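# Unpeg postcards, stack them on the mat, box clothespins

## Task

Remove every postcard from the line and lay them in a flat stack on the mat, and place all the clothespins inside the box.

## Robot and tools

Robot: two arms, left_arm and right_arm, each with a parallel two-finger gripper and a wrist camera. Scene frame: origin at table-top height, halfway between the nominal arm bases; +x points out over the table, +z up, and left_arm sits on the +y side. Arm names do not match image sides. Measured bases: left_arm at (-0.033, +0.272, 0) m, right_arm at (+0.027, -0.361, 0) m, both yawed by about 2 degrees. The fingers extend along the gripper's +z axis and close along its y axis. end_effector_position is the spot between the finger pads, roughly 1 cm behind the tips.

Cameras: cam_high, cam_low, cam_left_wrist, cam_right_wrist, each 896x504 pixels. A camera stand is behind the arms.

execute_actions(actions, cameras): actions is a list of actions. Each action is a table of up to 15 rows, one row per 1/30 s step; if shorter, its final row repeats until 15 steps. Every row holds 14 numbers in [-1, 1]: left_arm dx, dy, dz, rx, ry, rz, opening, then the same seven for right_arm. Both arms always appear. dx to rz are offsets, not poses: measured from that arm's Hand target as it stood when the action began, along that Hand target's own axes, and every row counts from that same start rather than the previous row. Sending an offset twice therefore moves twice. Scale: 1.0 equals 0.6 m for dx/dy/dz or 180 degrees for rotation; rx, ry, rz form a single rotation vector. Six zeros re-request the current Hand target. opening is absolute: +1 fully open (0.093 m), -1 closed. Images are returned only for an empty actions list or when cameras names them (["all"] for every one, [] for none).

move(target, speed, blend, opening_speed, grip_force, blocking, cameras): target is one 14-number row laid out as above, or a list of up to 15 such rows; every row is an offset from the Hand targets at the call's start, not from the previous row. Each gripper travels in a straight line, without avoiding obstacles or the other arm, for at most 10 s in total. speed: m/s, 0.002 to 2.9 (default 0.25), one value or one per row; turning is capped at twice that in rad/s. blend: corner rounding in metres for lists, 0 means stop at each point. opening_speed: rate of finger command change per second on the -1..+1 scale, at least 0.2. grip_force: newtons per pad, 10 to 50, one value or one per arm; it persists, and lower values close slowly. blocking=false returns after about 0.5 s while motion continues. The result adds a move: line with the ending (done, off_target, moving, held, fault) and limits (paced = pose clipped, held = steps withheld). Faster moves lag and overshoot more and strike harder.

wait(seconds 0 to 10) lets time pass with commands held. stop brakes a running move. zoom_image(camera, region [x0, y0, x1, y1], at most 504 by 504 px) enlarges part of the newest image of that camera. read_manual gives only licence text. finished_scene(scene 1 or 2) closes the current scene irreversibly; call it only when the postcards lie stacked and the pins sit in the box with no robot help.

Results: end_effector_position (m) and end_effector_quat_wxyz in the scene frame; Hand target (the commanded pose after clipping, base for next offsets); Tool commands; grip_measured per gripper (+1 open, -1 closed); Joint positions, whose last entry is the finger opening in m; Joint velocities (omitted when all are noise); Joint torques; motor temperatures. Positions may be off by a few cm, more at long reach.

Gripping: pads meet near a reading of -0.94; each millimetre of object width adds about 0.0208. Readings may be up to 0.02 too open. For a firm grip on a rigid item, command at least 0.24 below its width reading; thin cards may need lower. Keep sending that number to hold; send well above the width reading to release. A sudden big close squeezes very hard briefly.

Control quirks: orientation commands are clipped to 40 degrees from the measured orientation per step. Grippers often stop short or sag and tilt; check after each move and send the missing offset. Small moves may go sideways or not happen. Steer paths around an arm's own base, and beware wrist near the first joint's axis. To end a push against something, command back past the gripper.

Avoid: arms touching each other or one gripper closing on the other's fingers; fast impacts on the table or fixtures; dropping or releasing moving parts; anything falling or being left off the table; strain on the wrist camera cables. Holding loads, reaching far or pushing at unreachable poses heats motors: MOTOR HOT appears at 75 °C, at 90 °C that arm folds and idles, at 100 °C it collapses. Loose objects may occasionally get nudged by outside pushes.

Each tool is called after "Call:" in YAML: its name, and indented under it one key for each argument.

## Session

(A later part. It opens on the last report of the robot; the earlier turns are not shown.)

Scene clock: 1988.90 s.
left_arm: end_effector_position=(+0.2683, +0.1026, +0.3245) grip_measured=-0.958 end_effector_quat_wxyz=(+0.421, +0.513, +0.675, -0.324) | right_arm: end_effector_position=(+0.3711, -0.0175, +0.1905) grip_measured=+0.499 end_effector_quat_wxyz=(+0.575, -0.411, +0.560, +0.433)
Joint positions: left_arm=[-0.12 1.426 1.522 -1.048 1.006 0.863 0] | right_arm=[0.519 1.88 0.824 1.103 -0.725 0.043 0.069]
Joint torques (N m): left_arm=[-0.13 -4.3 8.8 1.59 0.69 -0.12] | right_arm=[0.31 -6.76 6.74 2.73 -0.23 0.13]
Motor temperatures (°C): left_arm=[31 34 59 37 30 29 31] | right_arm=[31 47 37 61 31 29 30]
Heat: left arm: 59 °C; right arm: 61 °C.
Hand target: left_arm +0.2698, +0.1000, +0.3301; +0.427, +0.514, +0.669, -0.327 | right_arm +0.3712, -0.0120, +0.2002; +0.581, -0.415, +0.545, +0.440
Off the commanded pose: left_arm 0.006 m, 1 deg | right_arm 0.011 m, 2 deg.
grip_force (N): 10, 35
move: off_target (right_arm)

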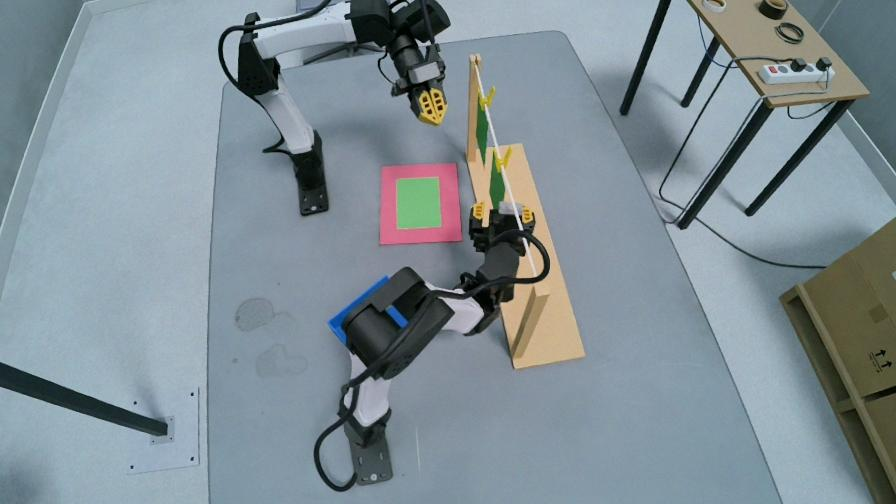

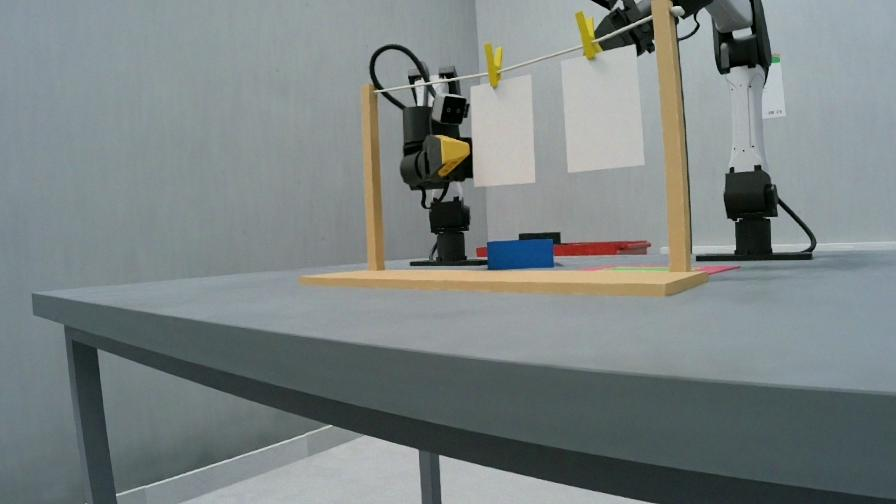

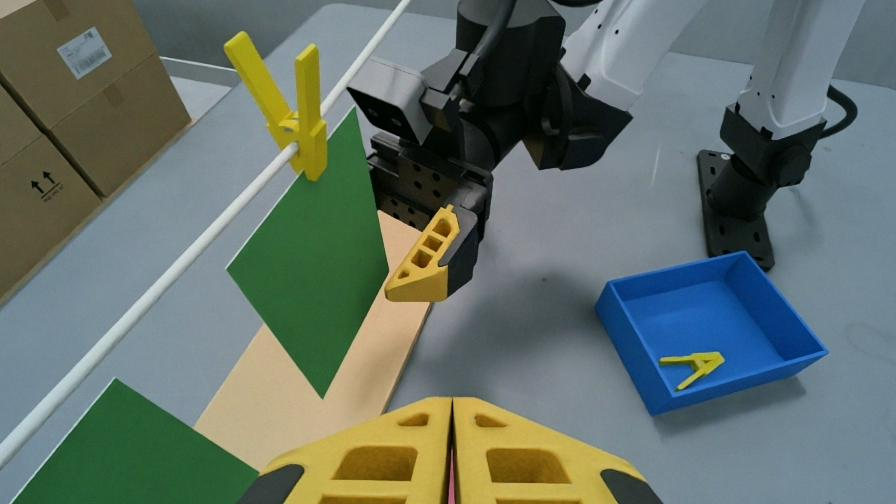

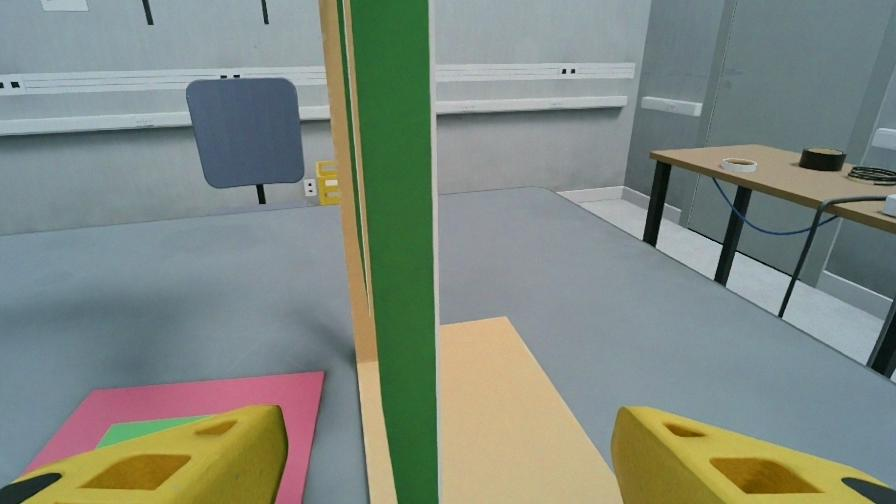

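Call:
move:
  target:
    - [-0.1075,0.0268,0.053,0.0507,-0.0054,0.0226,0.15,0,0,0,0,0,0,0.5]
    - [-0.116,0.1145,0.1227,0.0507,-0.0054,0.0226,0.15,0,0,0,0,0,0,0.5]
  speed: 0.12
  grip_force: [50, 35]
  cameras: ["cam_high","cam_low","cam_left_wrist","cam_right_wrist"]

Scene clock: 2023.80 s.
left_arm: end_effector_position=(+0.3599, +0.0271, +0.3627) grip_measured=+0.148 end_effector_quat_wxyz=(+0.405, +0.567, +0.616, -0.367) | right_arm: end_effector_position=(+0.3710, -0.0175, +0.1905) grip_measured=+0.499 end_effector_quat_wxyz=(+0.574, -0.411, +0.560, +0.433)
Joint positions: left_arm=[-0.268 2.026 2.372 -1.284 1.05 0.878 0.052] | right_arm=[0.519 1.88 0.824 1.102 -0.726 0.043 0.069]
Joint torques (N m): left_arm=[-0.14 -7.77 9.05 1.39 0.5 -0.09] | right_arm=[0.29 -6.78 6.76 2.74 -0.23 0.13]
Motor temperatures (°C): left_arm=[31 35 58 38 30 29 31] | right_arm=[31 44 39 59 31 29 30]
Heat: left arm: 58 °C; right arm: 59 °C.
Hand target: left_arm +0.3611, +0.0249, +0.3621; +0.401, +0.566, +0.619, -0.368 | right_arm +0.3711, -0.0120, +0.2001; +0.580, -0.415, +0.545, +0.440
Off the commanded pose: left_arm 0.003 m, 1 deg | right_arm 0.011 m, 2 deg.
grip_force (N): 50, 35
move: off_target (right_arm)

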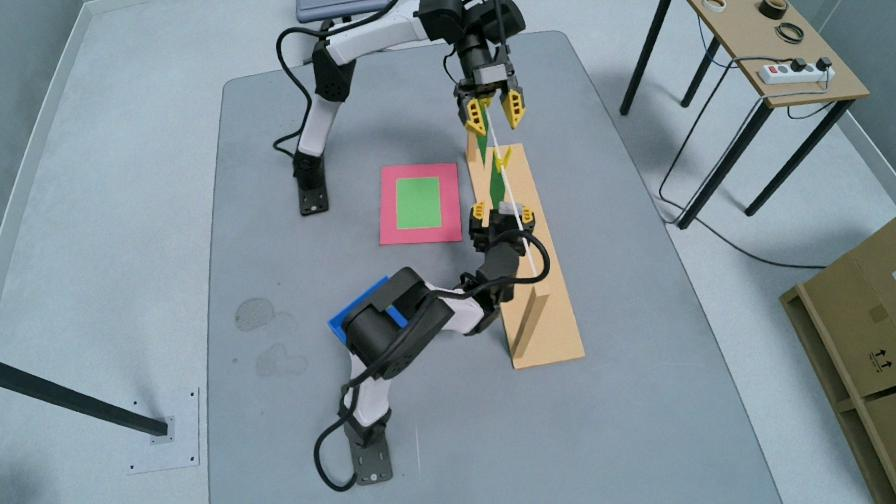

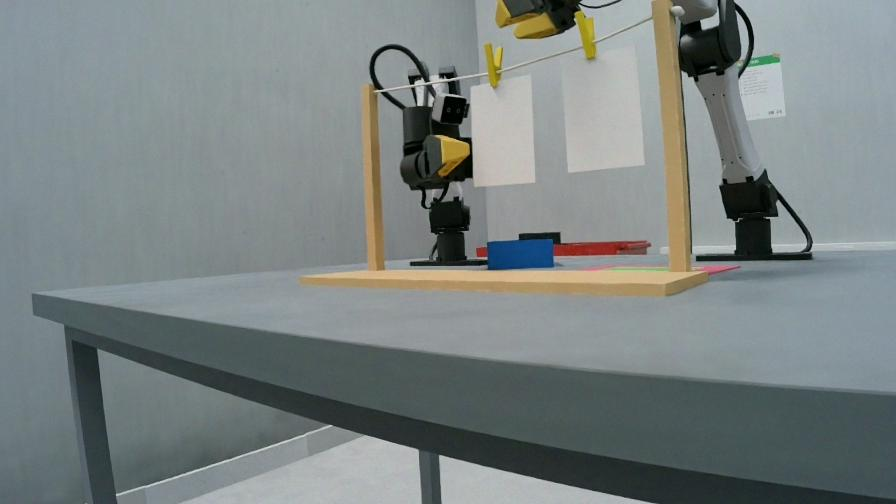

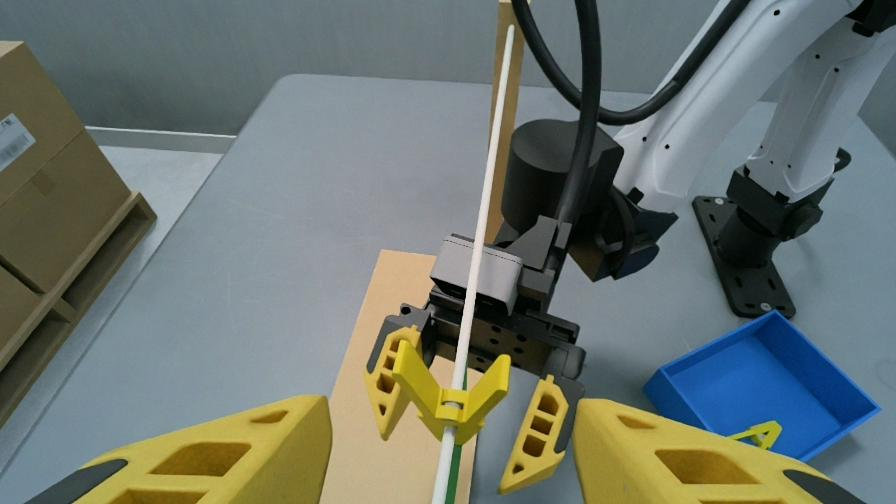

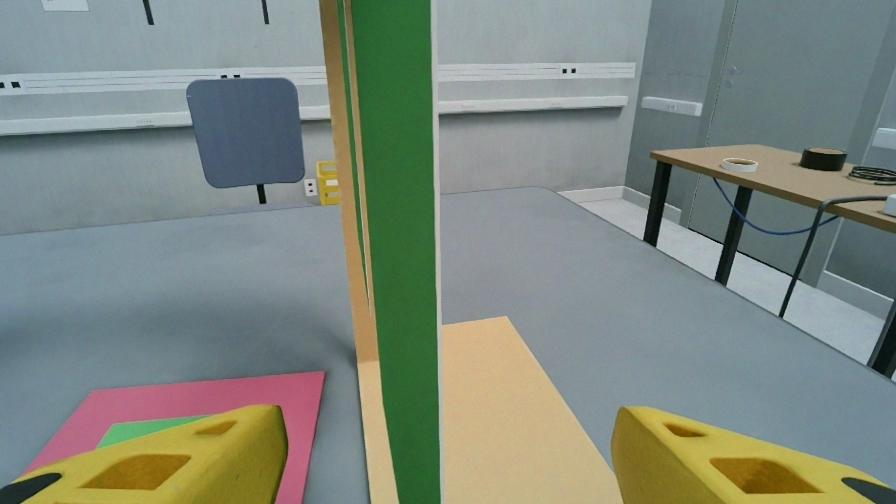

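Call:
move:
  target: [0.0012,-0.0023,0.0405,0,0,0,0.15,0,0,0,0,0,0,0.5]
  speed: 0.06
  cameras: ["cam_low","cam_left_wrist"]

Call:
zoom_image:
  camera: "cam_low"
  region: [440, 0, 660, 120]

Scene clock: 2048.47 s.
left_arm: end_effector_position=(+0.3638, +0.0024, +0.3469) grip_measured=+0.148 end_effector_quat_wxyz=(+0.397, +0.568, +0.618, -0.372) | right_arm: end_effector_position=(+0.3710, -0.0175, +0.1905) grip_measured=+0.499 end_effector_quat_wxyz=(+0.574, -0.411, +0.560, +0.433)
Joint positions: left_arm=[-0.325 2.026 2.295 -1.163 1.02 0.805 0.052] | right_arm=[0.519 1.88 0.824 1.102 -0.726 0.043 0.069]
Joint torques (N m): left_arm=[0.08 -10.65 6.26 1.74 0.48 -0.19] | right_arm=[0.29 -6.76 6.75 2.74 -0.23 0.13]
Motor temperatures (°C): left_arm=[31 39 60 39 30 29 31] | right_arm=[31 44 39 58 31 29 30]
Heat: left arm: 60 °C; right arm: 58 °C.
Hand target: left_arm +0.3617, +0.0030, +0.3515; +0.401, +0.566, +0.619, -0.368 | right_arm +0.3711, -0.0120, +0.2001; +0.580, -0.415, +0.545, +0.440
Off the commanded pose: left_arm 0.005 m, 1 deg | right_arm 0.011 m, 2 deg.
grip_force (N): 50, 35
move: off_target (right_arm)
Images, in order (width x height): cam_low 896x504, cam_left_wrist 896x504.

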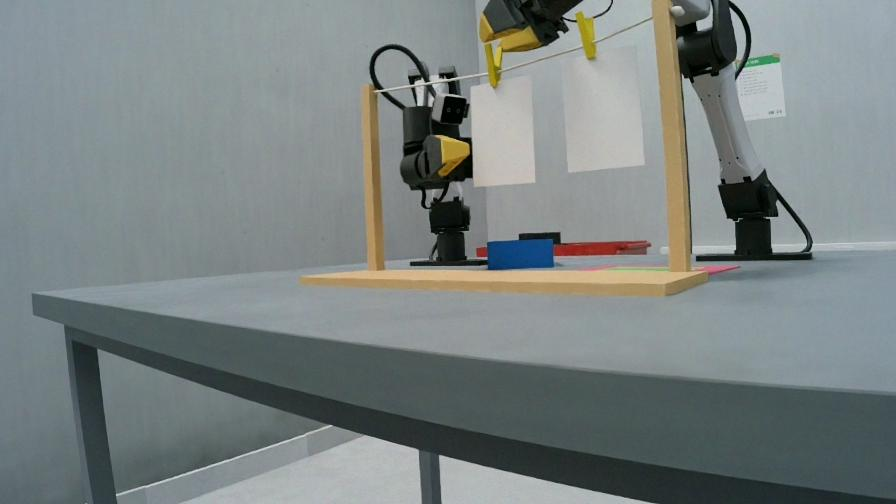

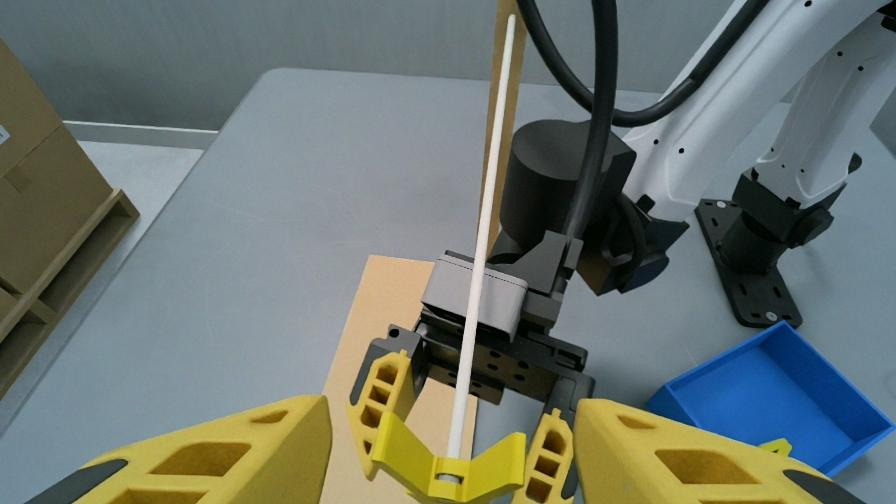

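Scaled by 2.291.

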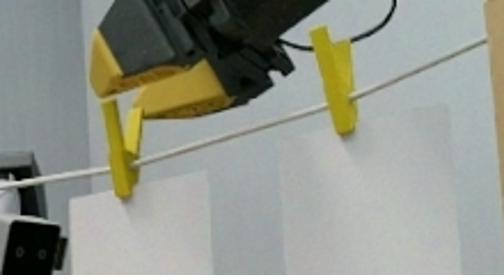

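Call:
move:
  target: [0.0075,-0.0025,0.003,0,0,0,0.15,0,0,0,0,0,0,-0.68]
  speed: 0.05
  opening_speed: 0.6
  cameras: ["cam_low","cam_left_wrist","cam_right_wrist"]

Call:
zoom_image:
  camera: "cam_low"
  region: [400, 0, 620, 200]

Scene clock: 2085.37 s.
left_arm: end_effector_position=(+0.3657, +0.0020, +0.3359) grip_measured=+0.148 end_effector_quat_wxyz=(+0.392, +0.566, +0.622, -0.374) | right_arm: end_effector_position=(+0.3710, -0.0175, +0.1905) grip_measured=-0.679 end_effector_quat_wxyz=(+0.574, -0.411, +0.560, +0.433)
Joint positions: left_arm=[-0.325 2.017 2.237 -1.127 1.019 0.803 0.052] | right_arm=[0.519 1.88 0.824 1.102 -0.726 0.043 0.013]
Joint torques (N m): left_arm=[0.09 -11.64 6.46 1.66 0.52 -0.19] | right_arm=[0.29 -6.78 6.74 2.74 -0.23 0.13]
Motor temperatures (°C): left_arm=[31 47 56 39 30 29 31] | right_arm=[31 44 40 56 31 29 30]
Heat: left arm: 56 °C; right arm: 56 °C.
Hand target: left_arm +0.3600, +0.0030, +0.3467; +0.401, +0.566, +0.619, -0.368 | right_arm +0.3711, -0.0120, +0.2001; +0.581, -0.415, +0.545, +0.440
Off the commanded pose: left_arm 0.012 m, 1 deg | right_arm 0.011 m, 2 deg.
grip_force (N): 50, 35
move: off_target (left_arm, right_arm)
Images, in order (width x height): cam_low 896x504, cam_left_wrist 896x504, cam_right_wrist 896x504.

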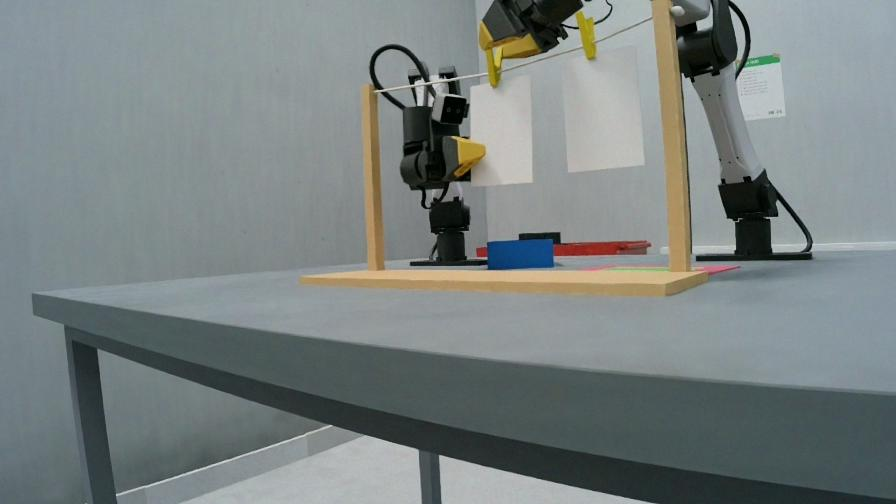

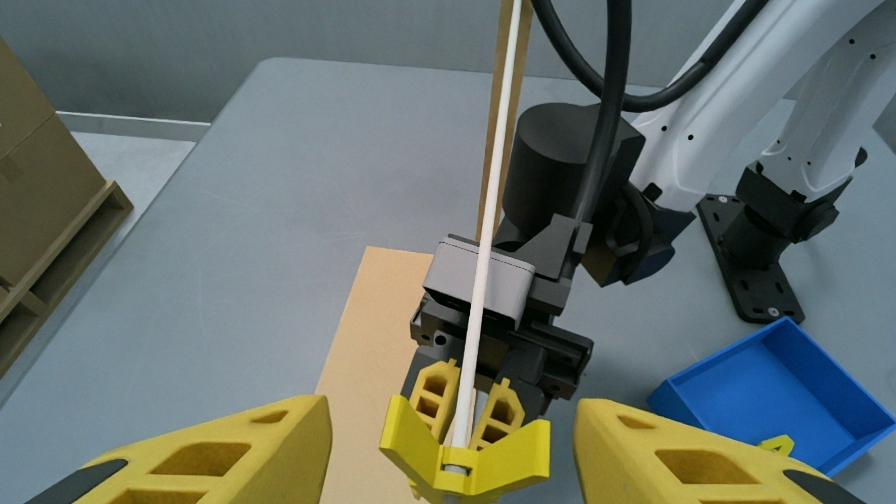

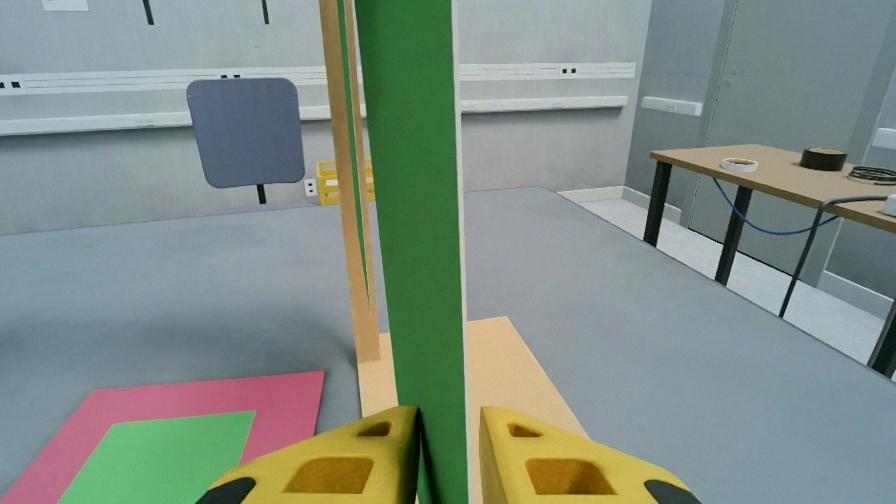

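Scaled by 2.291.

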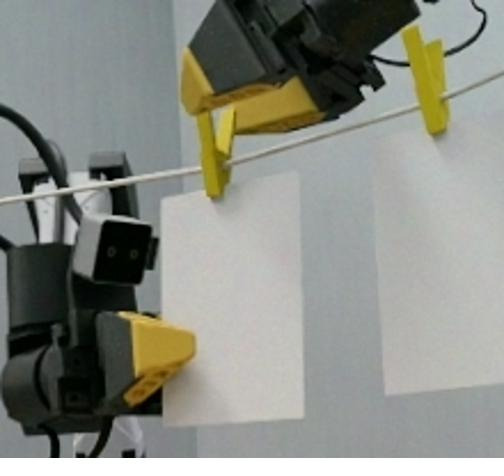

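Call:
move:
  target: [-0.0135,-0.0033,-0.0065,0,0,0,0.15,0,0,0,0,0,0,-0.74]
  speed: 0.05
  opening_speed: 0.6
  cameras: ["cam_low","cam_left_wrist","cam_right_wrist"]

Scene clock: 2100.10 s.
left_arm: end_effector_position=(+0.3639, +0.0026, +0.3408) grip_measured=+0.148 end_effector_quat_wxyz=(+0.392, +0.565, +0.622, -0.374) | right_arm: end_effector_position=(+0.3710, -0.0175, +0.1905) grip_measured=-0.739 end_effector_quat_wxyz=(+0.574, -0.411, +0.560, +0.433)
Joint positions: left_arm=[-0.325 2.017 2.258 -1.145 1.018 0.799 0.052] | right_arm=[0.519 1.88 0.824 1.102 -0.726 0.043 0.01]
Joint torques (N m): left_arm=[-0.35 -11.1 9.43 1.55 0.53 -0.15] | right_arm=[0.29 -6.78 6.75 2.74 -0.23 0.13]
Motor temperatures (°C): left_arm=[31 47 56 40 29 29 31] | right_arm=[31 44 40 56 31 29 30]
Heat: left arm: 56 °C; right arm: 56 °C.
Hand target: left_arm +0.3581, +0.0031, +0.3558; +0.401, +0.567, +0.619, -0.368 | right_arm +0.3711, -0.0120, +0.2001; +0.581, -0.415, +0.545, +0.440
Off the commanded pose: left_arm 0.016 m, 1 deg | right_arm 0.011 m, 2 deg.
grip_force (N): 50, 35
move: off_target (left_arm, right_arm)
Images, in order (width x height): cam_low 896x504, cam_left_wrist 896x504, cam_right_wrist 896x504.

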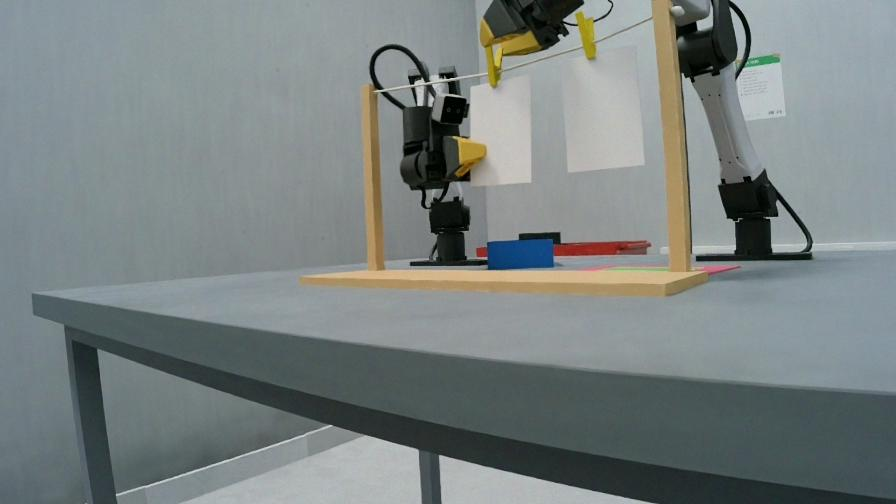

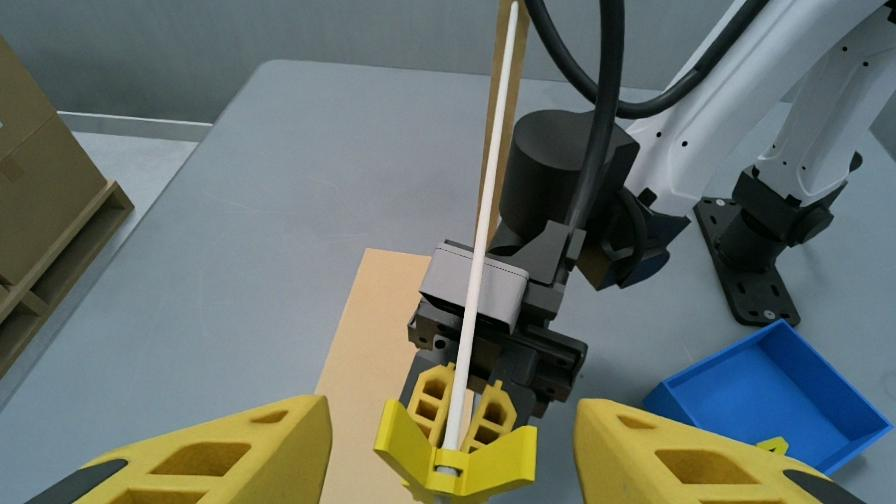

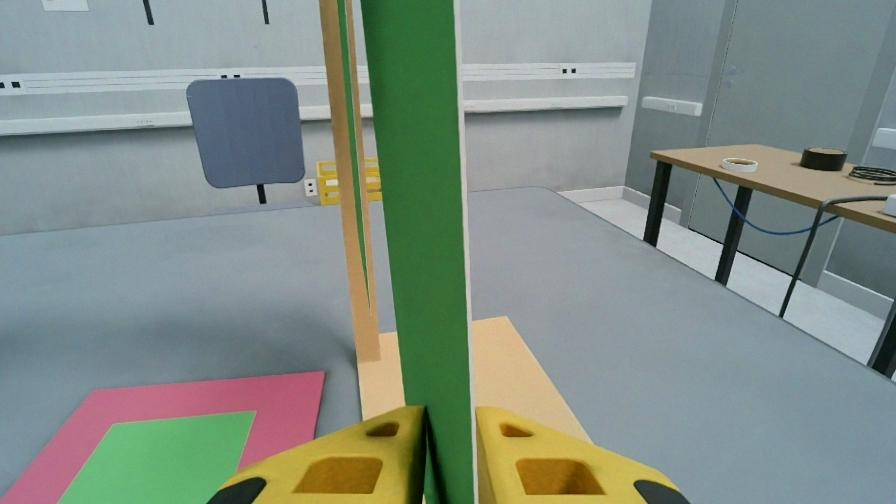

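Call:
move:
  target: [-0.0091,0,-0.0041,0,0,0,0.15,0,0,0,0,0,0,-0.74]
  speed: 0.05
  cameras: ["cam_left_wrist"]

Scene clock: 2110.97 s.
left_arm: end_effector_position=(+0.3594, +0.0040, +0.3563) grip_measured=+0.148 end_effector_quat_wxyz=(+0.400, +0.567, +0.618, -0.371) | right_arm: end_effector_position=(+0.3710, -0.0175, +0.1905) grip_measured=-0.739 end_effector_quat_wxyz=(+0.574, -0.411, +0.560, +0.433)
Joint positions: left_arm=[-0.325 2.017 2.319 -1.183 1.018 0.796 0.052] | right_arm=[0.519 1.88 0.824 1.102 -0.726 0.043 0.01]
Joint torques (N m): left_arm=[-0.27 -9.18 9.33 1.51 0.52 -0.13] | right_arm=[0.29 -6.78 6.75 2.74 -0.23 0.13]
Motor temperatures (°C): left_arm=[31 46 56 40 29 29 31] | right_arm=[31 44 40 56 31 29 30]
Heat: left arm: 56 °C; right arm: 56 °C.
Hand target: left_arm +0.3581, +0.0031, +0.3617; +0.401, +0.566, +0.619, -0.368 | right_arm +0.3711, -0.0120, +0.2001; +0.581, -0.415, +0.545, +0.440
Off the commanded pose: left_arm 0.006 m, 0 deg | right_arm 0.011 m, 2 deg.
grip_force (N): 50, 35
move: off_target (right_arm)
Images, in order (width x height): cam_left_wrist 896x504.

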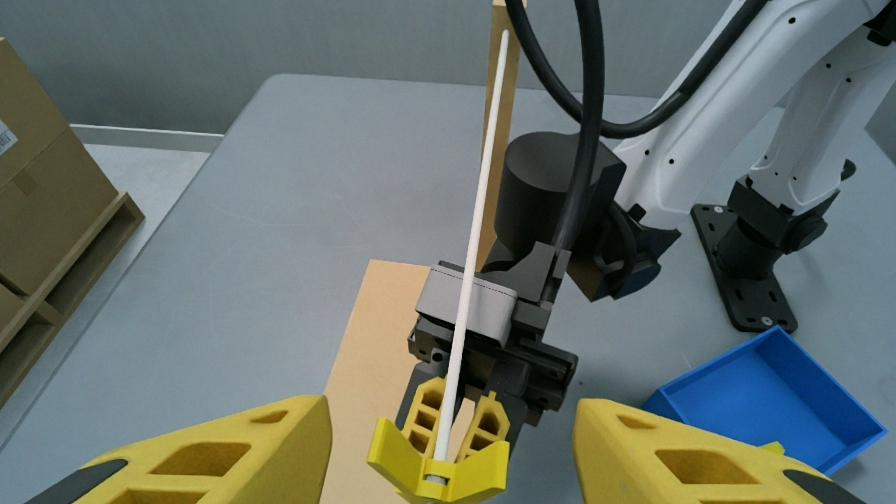

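Call:
move:
  target:
    - [0,0,-0.0417,0,0,0,0.15,0,0,0,0,0,0,-0.74]
    - [0.0131,0.0027,0.006,0,0,0,0.15,0,0,0,0,0,0,-0.74]
  speed: 0.06
  cameras: ["cam_left_wrist"]

Scene clock: 2126.70 s.
left_arm: end_effector_position=(+0.3660, +0.0016, +0.3406) grip_measured=+0.148 end_effector_quat_wxyz=(+0.390, +0.566, +0.622, -0.375) | right_arm: end_effector_position=(+0.3710, -0.0175, +0.1905) grip_measured=-0.739 end_effector_quat_wxyz=(+0.574, -0.411, +0.560, +0.433)
Joint positions: left_arm=[-0.325 2.038 2.292 -1.165 1.019 0.804 0.052] | right_arm=[0.519 1.88 0.824 1.102 -0.726 0.043 0.01]
Joint torques (N m): left_arm=[0.27 -12.41 6.19 1.63 0.46 -0.16] | right_arm=[0.29 -6.76 6.75 2.74 -0.23 0.13]
Motor temperatures (°C): left_arm=[31 46 56 40 29 29 31] | right_arm=[31 44 40 55 31 29 30]
Heat: left arm: 56 °C; right arm: 55 °C.
Hand target: left_arm +0.3598, +0.0032, +0.3530; +0.401, +0.567, +0.619, -0.368 | right_arm +0.3711, -0.0120, +0.2001; +0.581, -0.415, +0.545, +0.440
Off the commanded pose: left_arm 0.014 m, 2 deg | right_arm 0.011 m, 2 deg.
grip_force (N): 50, 35
move: off_target (left_arm, right_arm)
Images, in order (width x height): cam_left_wrist 896x504.

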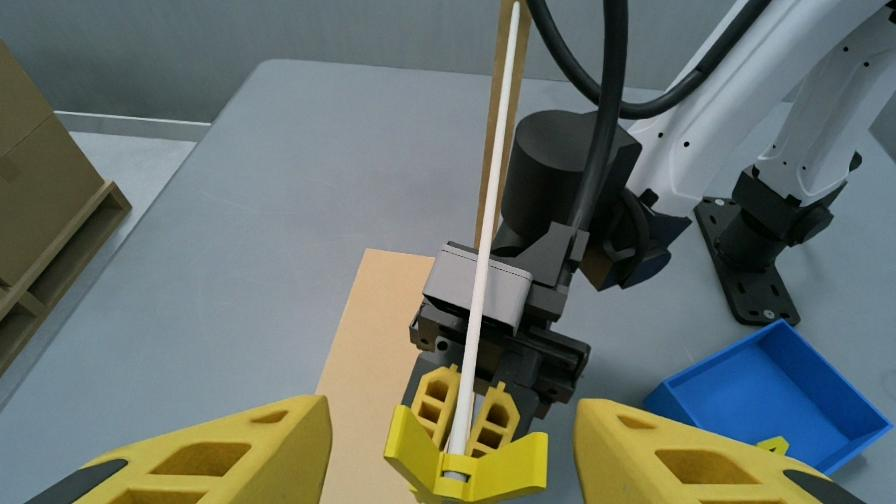

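Call:
move:
  target:
    - [0,0,-0.0417,0,0,0,0.15,0,0,0,0,0,0,-0.74]
    - [-0.0067,-0.0067,-0.0035,0,0,0,0.15,0,0,0,0,0,0,-0.74]
  speed: 0.06
  cameras: ["cam_left_wrist"]

Scene clock: 2139.37 s.
left_arm: end_effector_position=(+0.3608, +0.0010, +0.3469) grip_measured=+0.148 end_effector_quat_wxyz=(+0.391, +0.567, +0.621, -0.375) | right_arm: end_effector_position=(+0.3710, -0.0175, +0.1905) grip_measured=-0.739 end_effector_quat_wxyz=(+0.574, -0.411, +0.560, +0.433)
Joint positions: left_arm=[-0.33 2.026 2.299 -1.177 1.018 0.8 0.052] | right_arm=[0.519 1.88 0.824 1.102 -0.726 0.043 0.01]
Joint torques (N m): left_arm=[0.25 -11.84 6.11 1.64 0.53 -0.18] | right_arm=[0.29 -6.76 6.74 2.74 -0.23 0.13]
Motor temperatures (°C): left_arm=[31 50 56 40 29 29 30] | right_arm=[31 44 40 55 31 29 30]
Heat: left arm: 56 °C; right arm: 55 °C.
Hand target: left_arm +0.3557, +0.0031, +0.3576; +0.401, +0.567, +0.619, -0.368 | right_arm +0.3711, -0.0120, +0.2001; +0.581, -0.415, +0.545, +0.440
Off the commanded pose: left_arm 0.012 m, 1 deg | right_arm 0.011 m, 2 deg.
grip_force (N): 50, 35
move: off_target (left_arm, right_arm)
Images, in order (width x height): cam_left_wrist 896x504.

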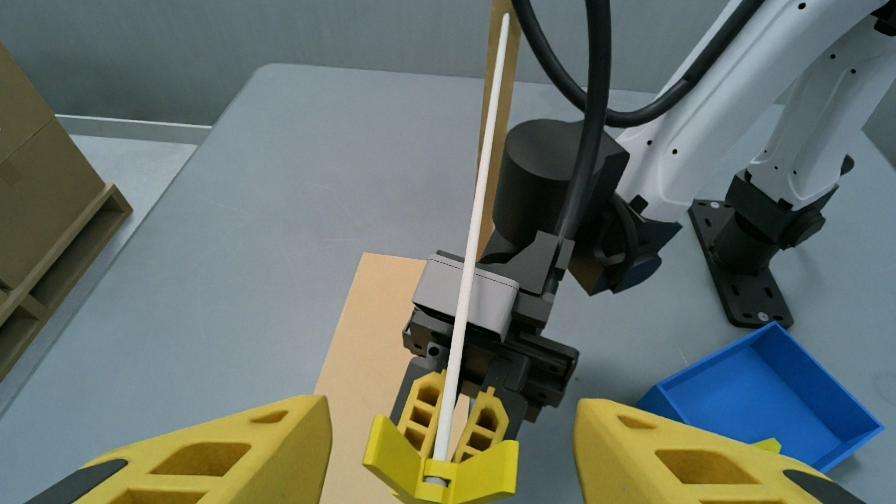

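Call:
move:
  target: [0,0,0,0,0,0,-0.36,0,0,0,0,0,0,-0.76]
  speed: 0.05
  opening_speed: 0.6
  cameras: ["cam_low","cam_left_wrist","cam_right_wrist"]

Call:
zoom_image:
  camera: "cam_low"
  region: [400, 0, 620, 200]

Scene clock: 2148.93 s.
left_arm: end_effector_position=(+0.3611, +0.0010, +0.3471) grip_measured=-0.355 end_effector_quat_wxyz=(+0.392, +0.567, +0.621, -0.374) | right_arm: end_effector_position=(+0.3710, -0.0175, +0.1905) grip_measured=-0.758 end_effector_quat_wxyz=(+0.574, -0.411, +0.560, +0.433)
Joint positions: left_arm=[-0.33 2.026 2.299 -1.175 1.017 0.799 0.028] | right_arm=[0.519 1.88 0.824 1.102 -0.726 0.043 0.009]
Joint torques (N m): left_arm=[-0.02 -11.99 6.31 1.65 0.5 -0.18] | right_arm=[0.29 -6.78 6.75 2.74 -0.23 0.13]
Motor temperatures (°C): left_arm=[31 53 56 41 29 29 30] | right_arm=[31 44 40 55 31 29 30]
Heat: left arm: 56 °C; right arm: 55 °C.
Hand target: left_arm +0.3557, +0.0031, +0.3576; +0.401, +0.567, +0.619, -0.368 | right_arm +0.3712, -0.0120, +0.2001; +0.581, -0.415, +0.545, +0.440
Off the commanded pose: left_arm 0.012 m, 1 deg | right_arm 0.011 m, 2 deg.
grip_force (N): 50, 35
move: off_target (left_arm, right_arm)
Images, in order (width x height): cam_low 896x504, cam_left_wrist 896x504, cam_right_wrist 896x504.

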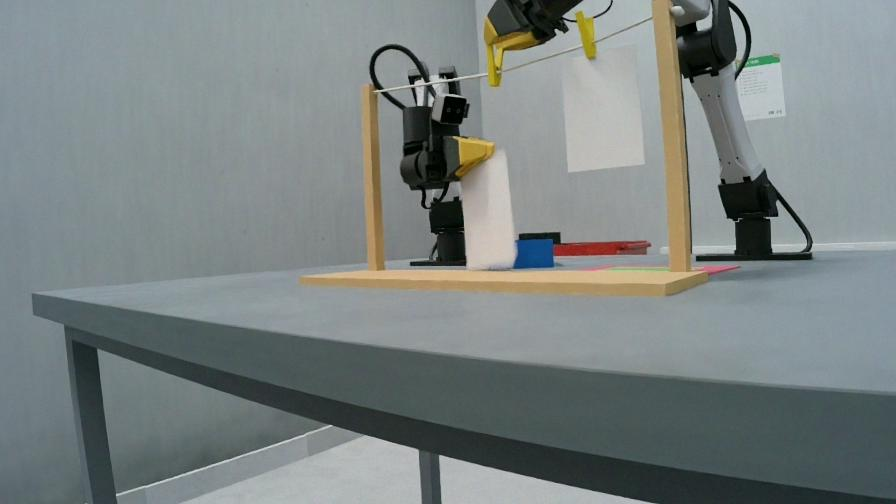

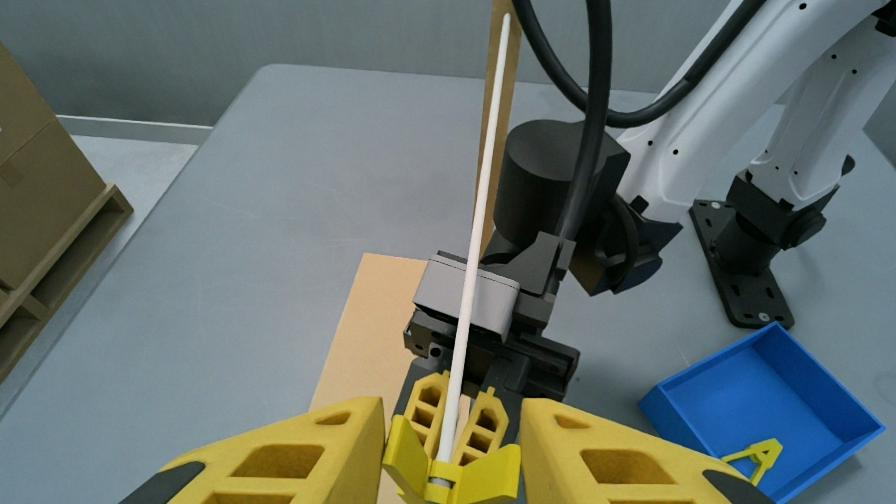

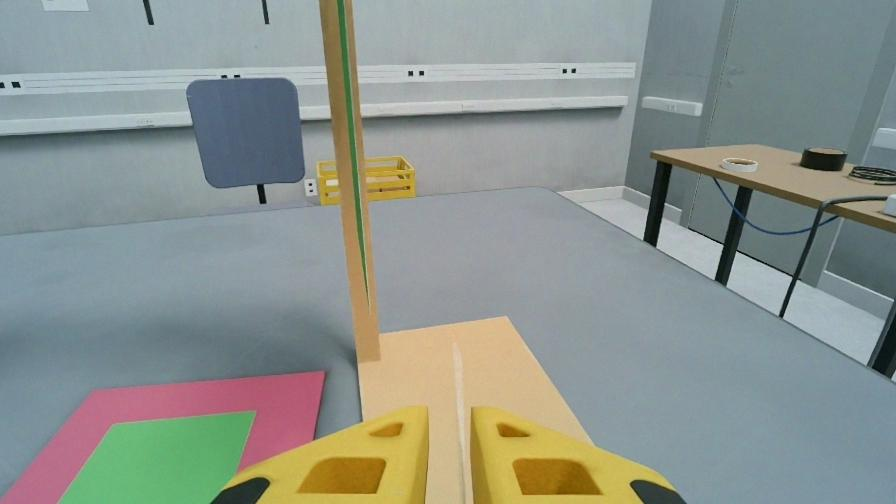

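Scaled by 2.291.

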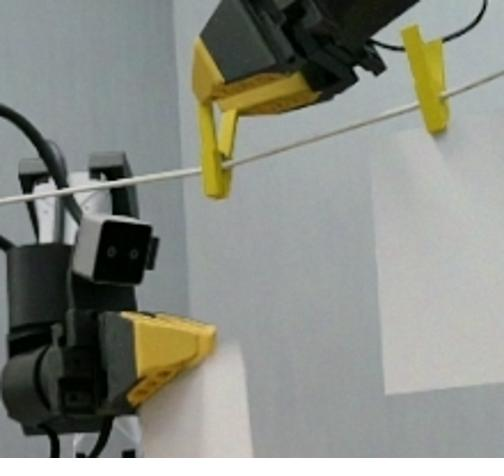

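Call:
wait:
  seconds: 0.3
  cameras: ["all"]

Scene clock: 2154.33 s.
left_arm: end_effector_position=(+0.3611, +0.0010, +0.3471) grip_measured=-0.355 end_effector_quat_wxyz=(+0.392, +0.567, +0.621, -0.374) | right_arm: end_effector_position=(+0.3710, -0.0175, +0.1905) grip_measured=-0.758 end_effector_quat_wxyz=(+0.574, -0.411, +0.560, +0.433)
Joint positions: left_arm=[-0.33 2.026 2.299 -1.175 1.017 0.799 0.028] | right_arm=[0.519 1.88 0.824 1.102 -0.726 0.043 0.009]
Joint torques (N m): left_arm=[0.25 -11.71 6.26 1.74 0.51 -0.27] | right_arm=[0.29 -6.76 6.74 2.74 -0.22 0.13]
Motor temperatures (°C): left_arm=[31 54 56 41 29 29 31] | right_arm=[31 44 40 55 31 29 30]
Heat: left arm: 56 °C; right arm: 55 °C.
Hand target: left_arm +0.3557, +0.0031, +0.3576; +0.401, +0.567, +0.619, -0.368 | right_arm +0.3712, -0.0120, +0.2001; +0.581, -0.415, +0.545, +0.440
Tool commands: left_gripper/opening=-0.36 right_gripper/opening=-0.76
Off the commanded pose: left_arm 0.012 m, 1 deg | right_arm 0.011 m, 2 deg.
grip_force (N): 50, 35
wait: 0.30 s; at rest from the start

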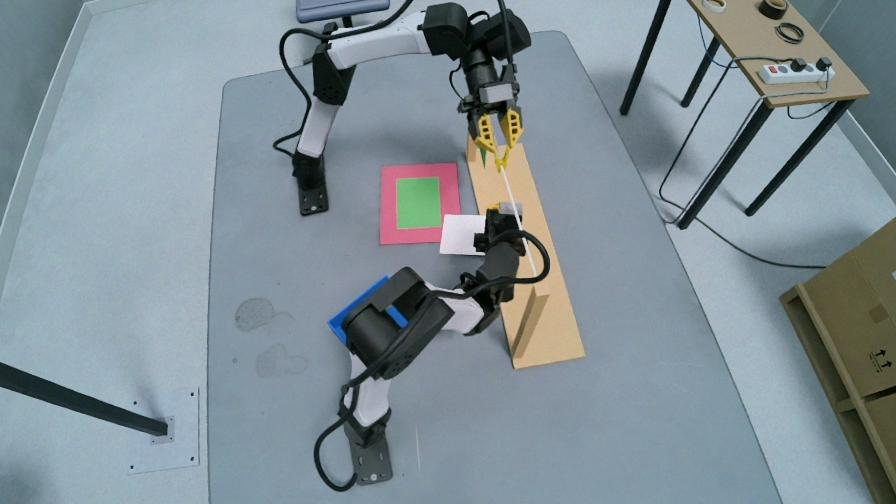

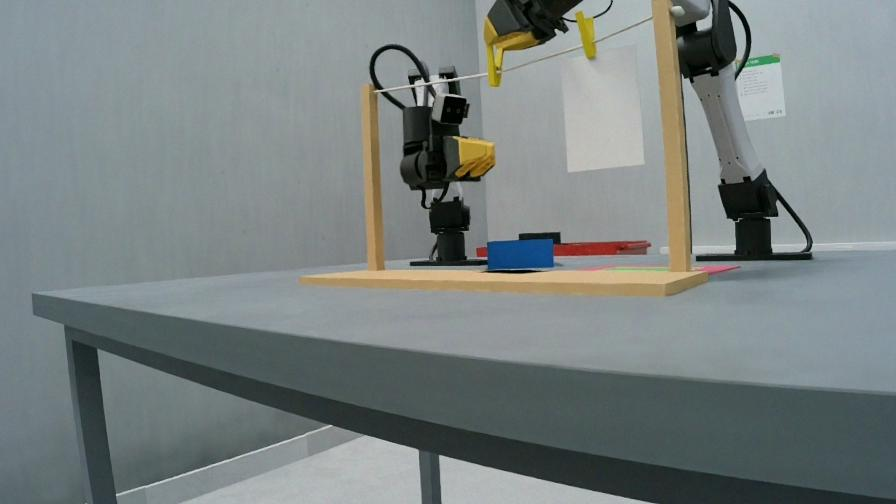

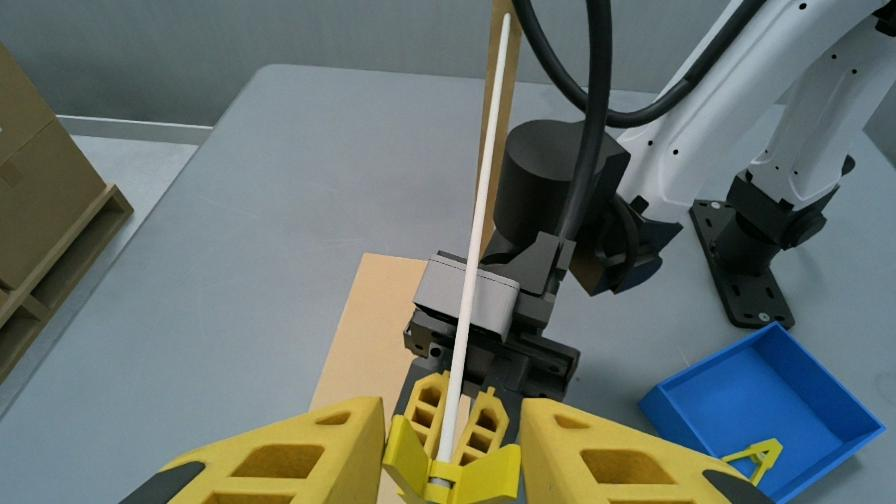

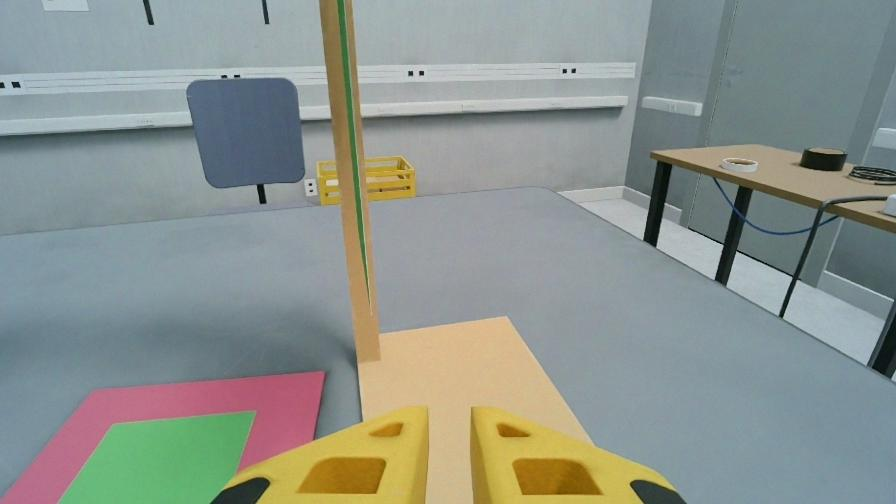

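Call:
move:
  target:
    - [0,0,0,0,0,0,-0.55,0,0,0,0,0,0,-0.76]
    - [-0.0548,-0.0021,-0.0612,0,0,0,-0.55,0,0,0,0,0,0,-0.76]
  speed: 0.06
  opening_speed: 0.6
  cameras: ["cam_low","cam_left_wrist"]

Call:
zoom_image:
  camera: "cam_low"
  region: [400, 0, 620, 200]

Scene clock: 2176.80 s.
left_arm: end_effector_position=(+0.3516, +0.0222, +0.4024) grip_measured=-0.544 end_effector_quat_wxyz=(+0.413, +0.558, +0.621, -0.365) | right_arm: end_effector_position=(+0.3710, -0.0175, +0.1905) grip_measured=-0.758 end_effector_quat_wxyz=(+0.574, -0.411, +0.560, +0.433)
Joint positions: left_arm=[-0.288 2.192 2.847 -1.522 1.029 0.799 0.019] | right_arm=[0.519 1.88 0.824 1.102 -0.726 0.043 0.009]
Joint torques (N m): left_arm=[0.68 -7.94 7.46 1.56 0.62 0.03] | right_arm=[0.28 -6.78 6.75 2.74 -0.23 0.13]
Motor temperatures (°C): left_arm=[31 56 55 42 29 29 31] | right_arm=[31 44 40 54 31 29 30]
Heat: left arm: 56 °C; right arm: 54 °C.
Hand target: left_arm +0.3527, +0.0231, +0.4025; +0.401, +0.567, +0.619, -0.368 | right_arm +0.3712, -0.0120, +0.2001; +0.581, -0.415, +0.545, +0.440
Off the commanded pose: left_arm 0.001 m, 2 deg | right_arm 0.011 m, 2 deg.
elbow stopped short (left arm): the move would have taken joint 3 (elbow) straighter than the controller allows.
grip_force (N): 50, 35
move: off_target (right_arm)
Images, in order (width x height): cam_low 896x504, cam_left_wrist 896x504.

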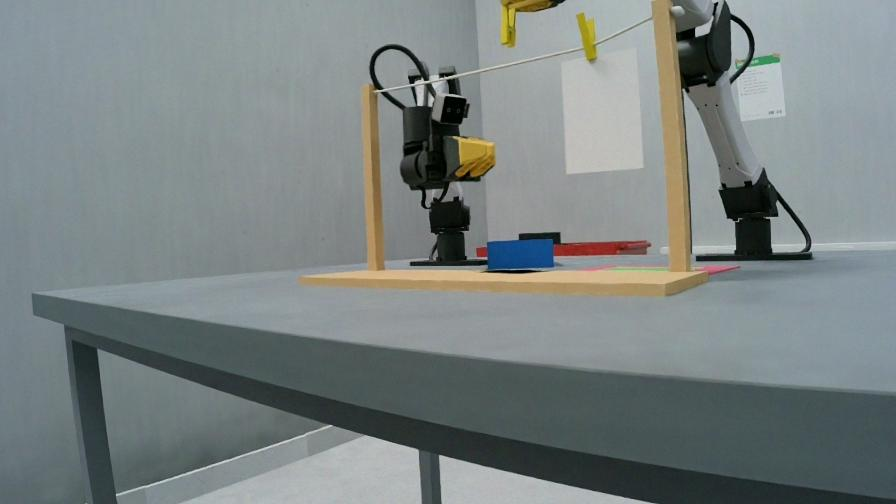

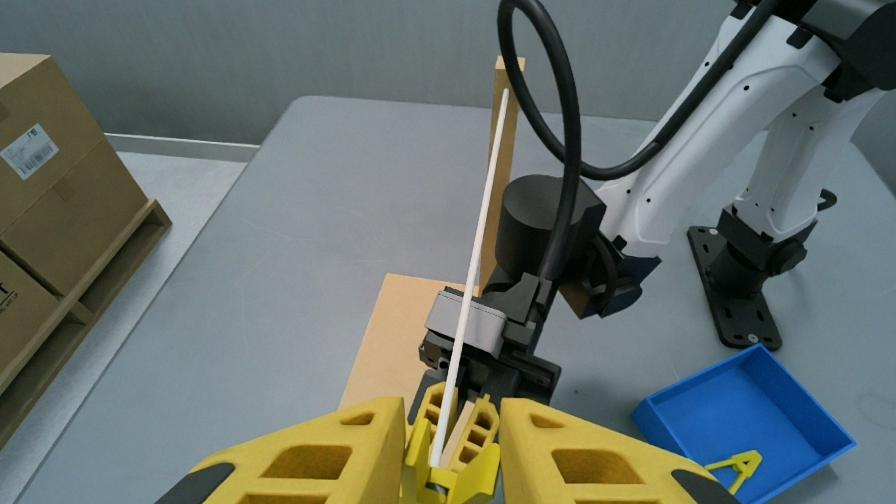

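Scaled by 2.291.

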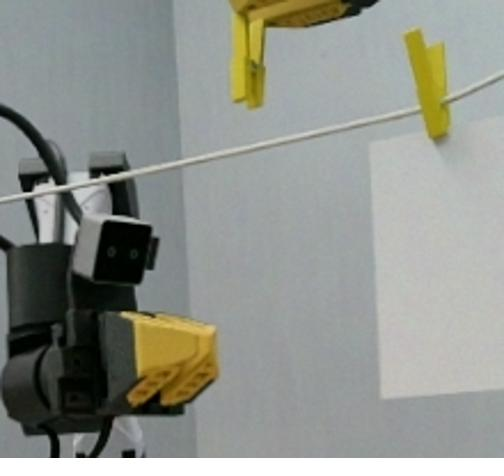

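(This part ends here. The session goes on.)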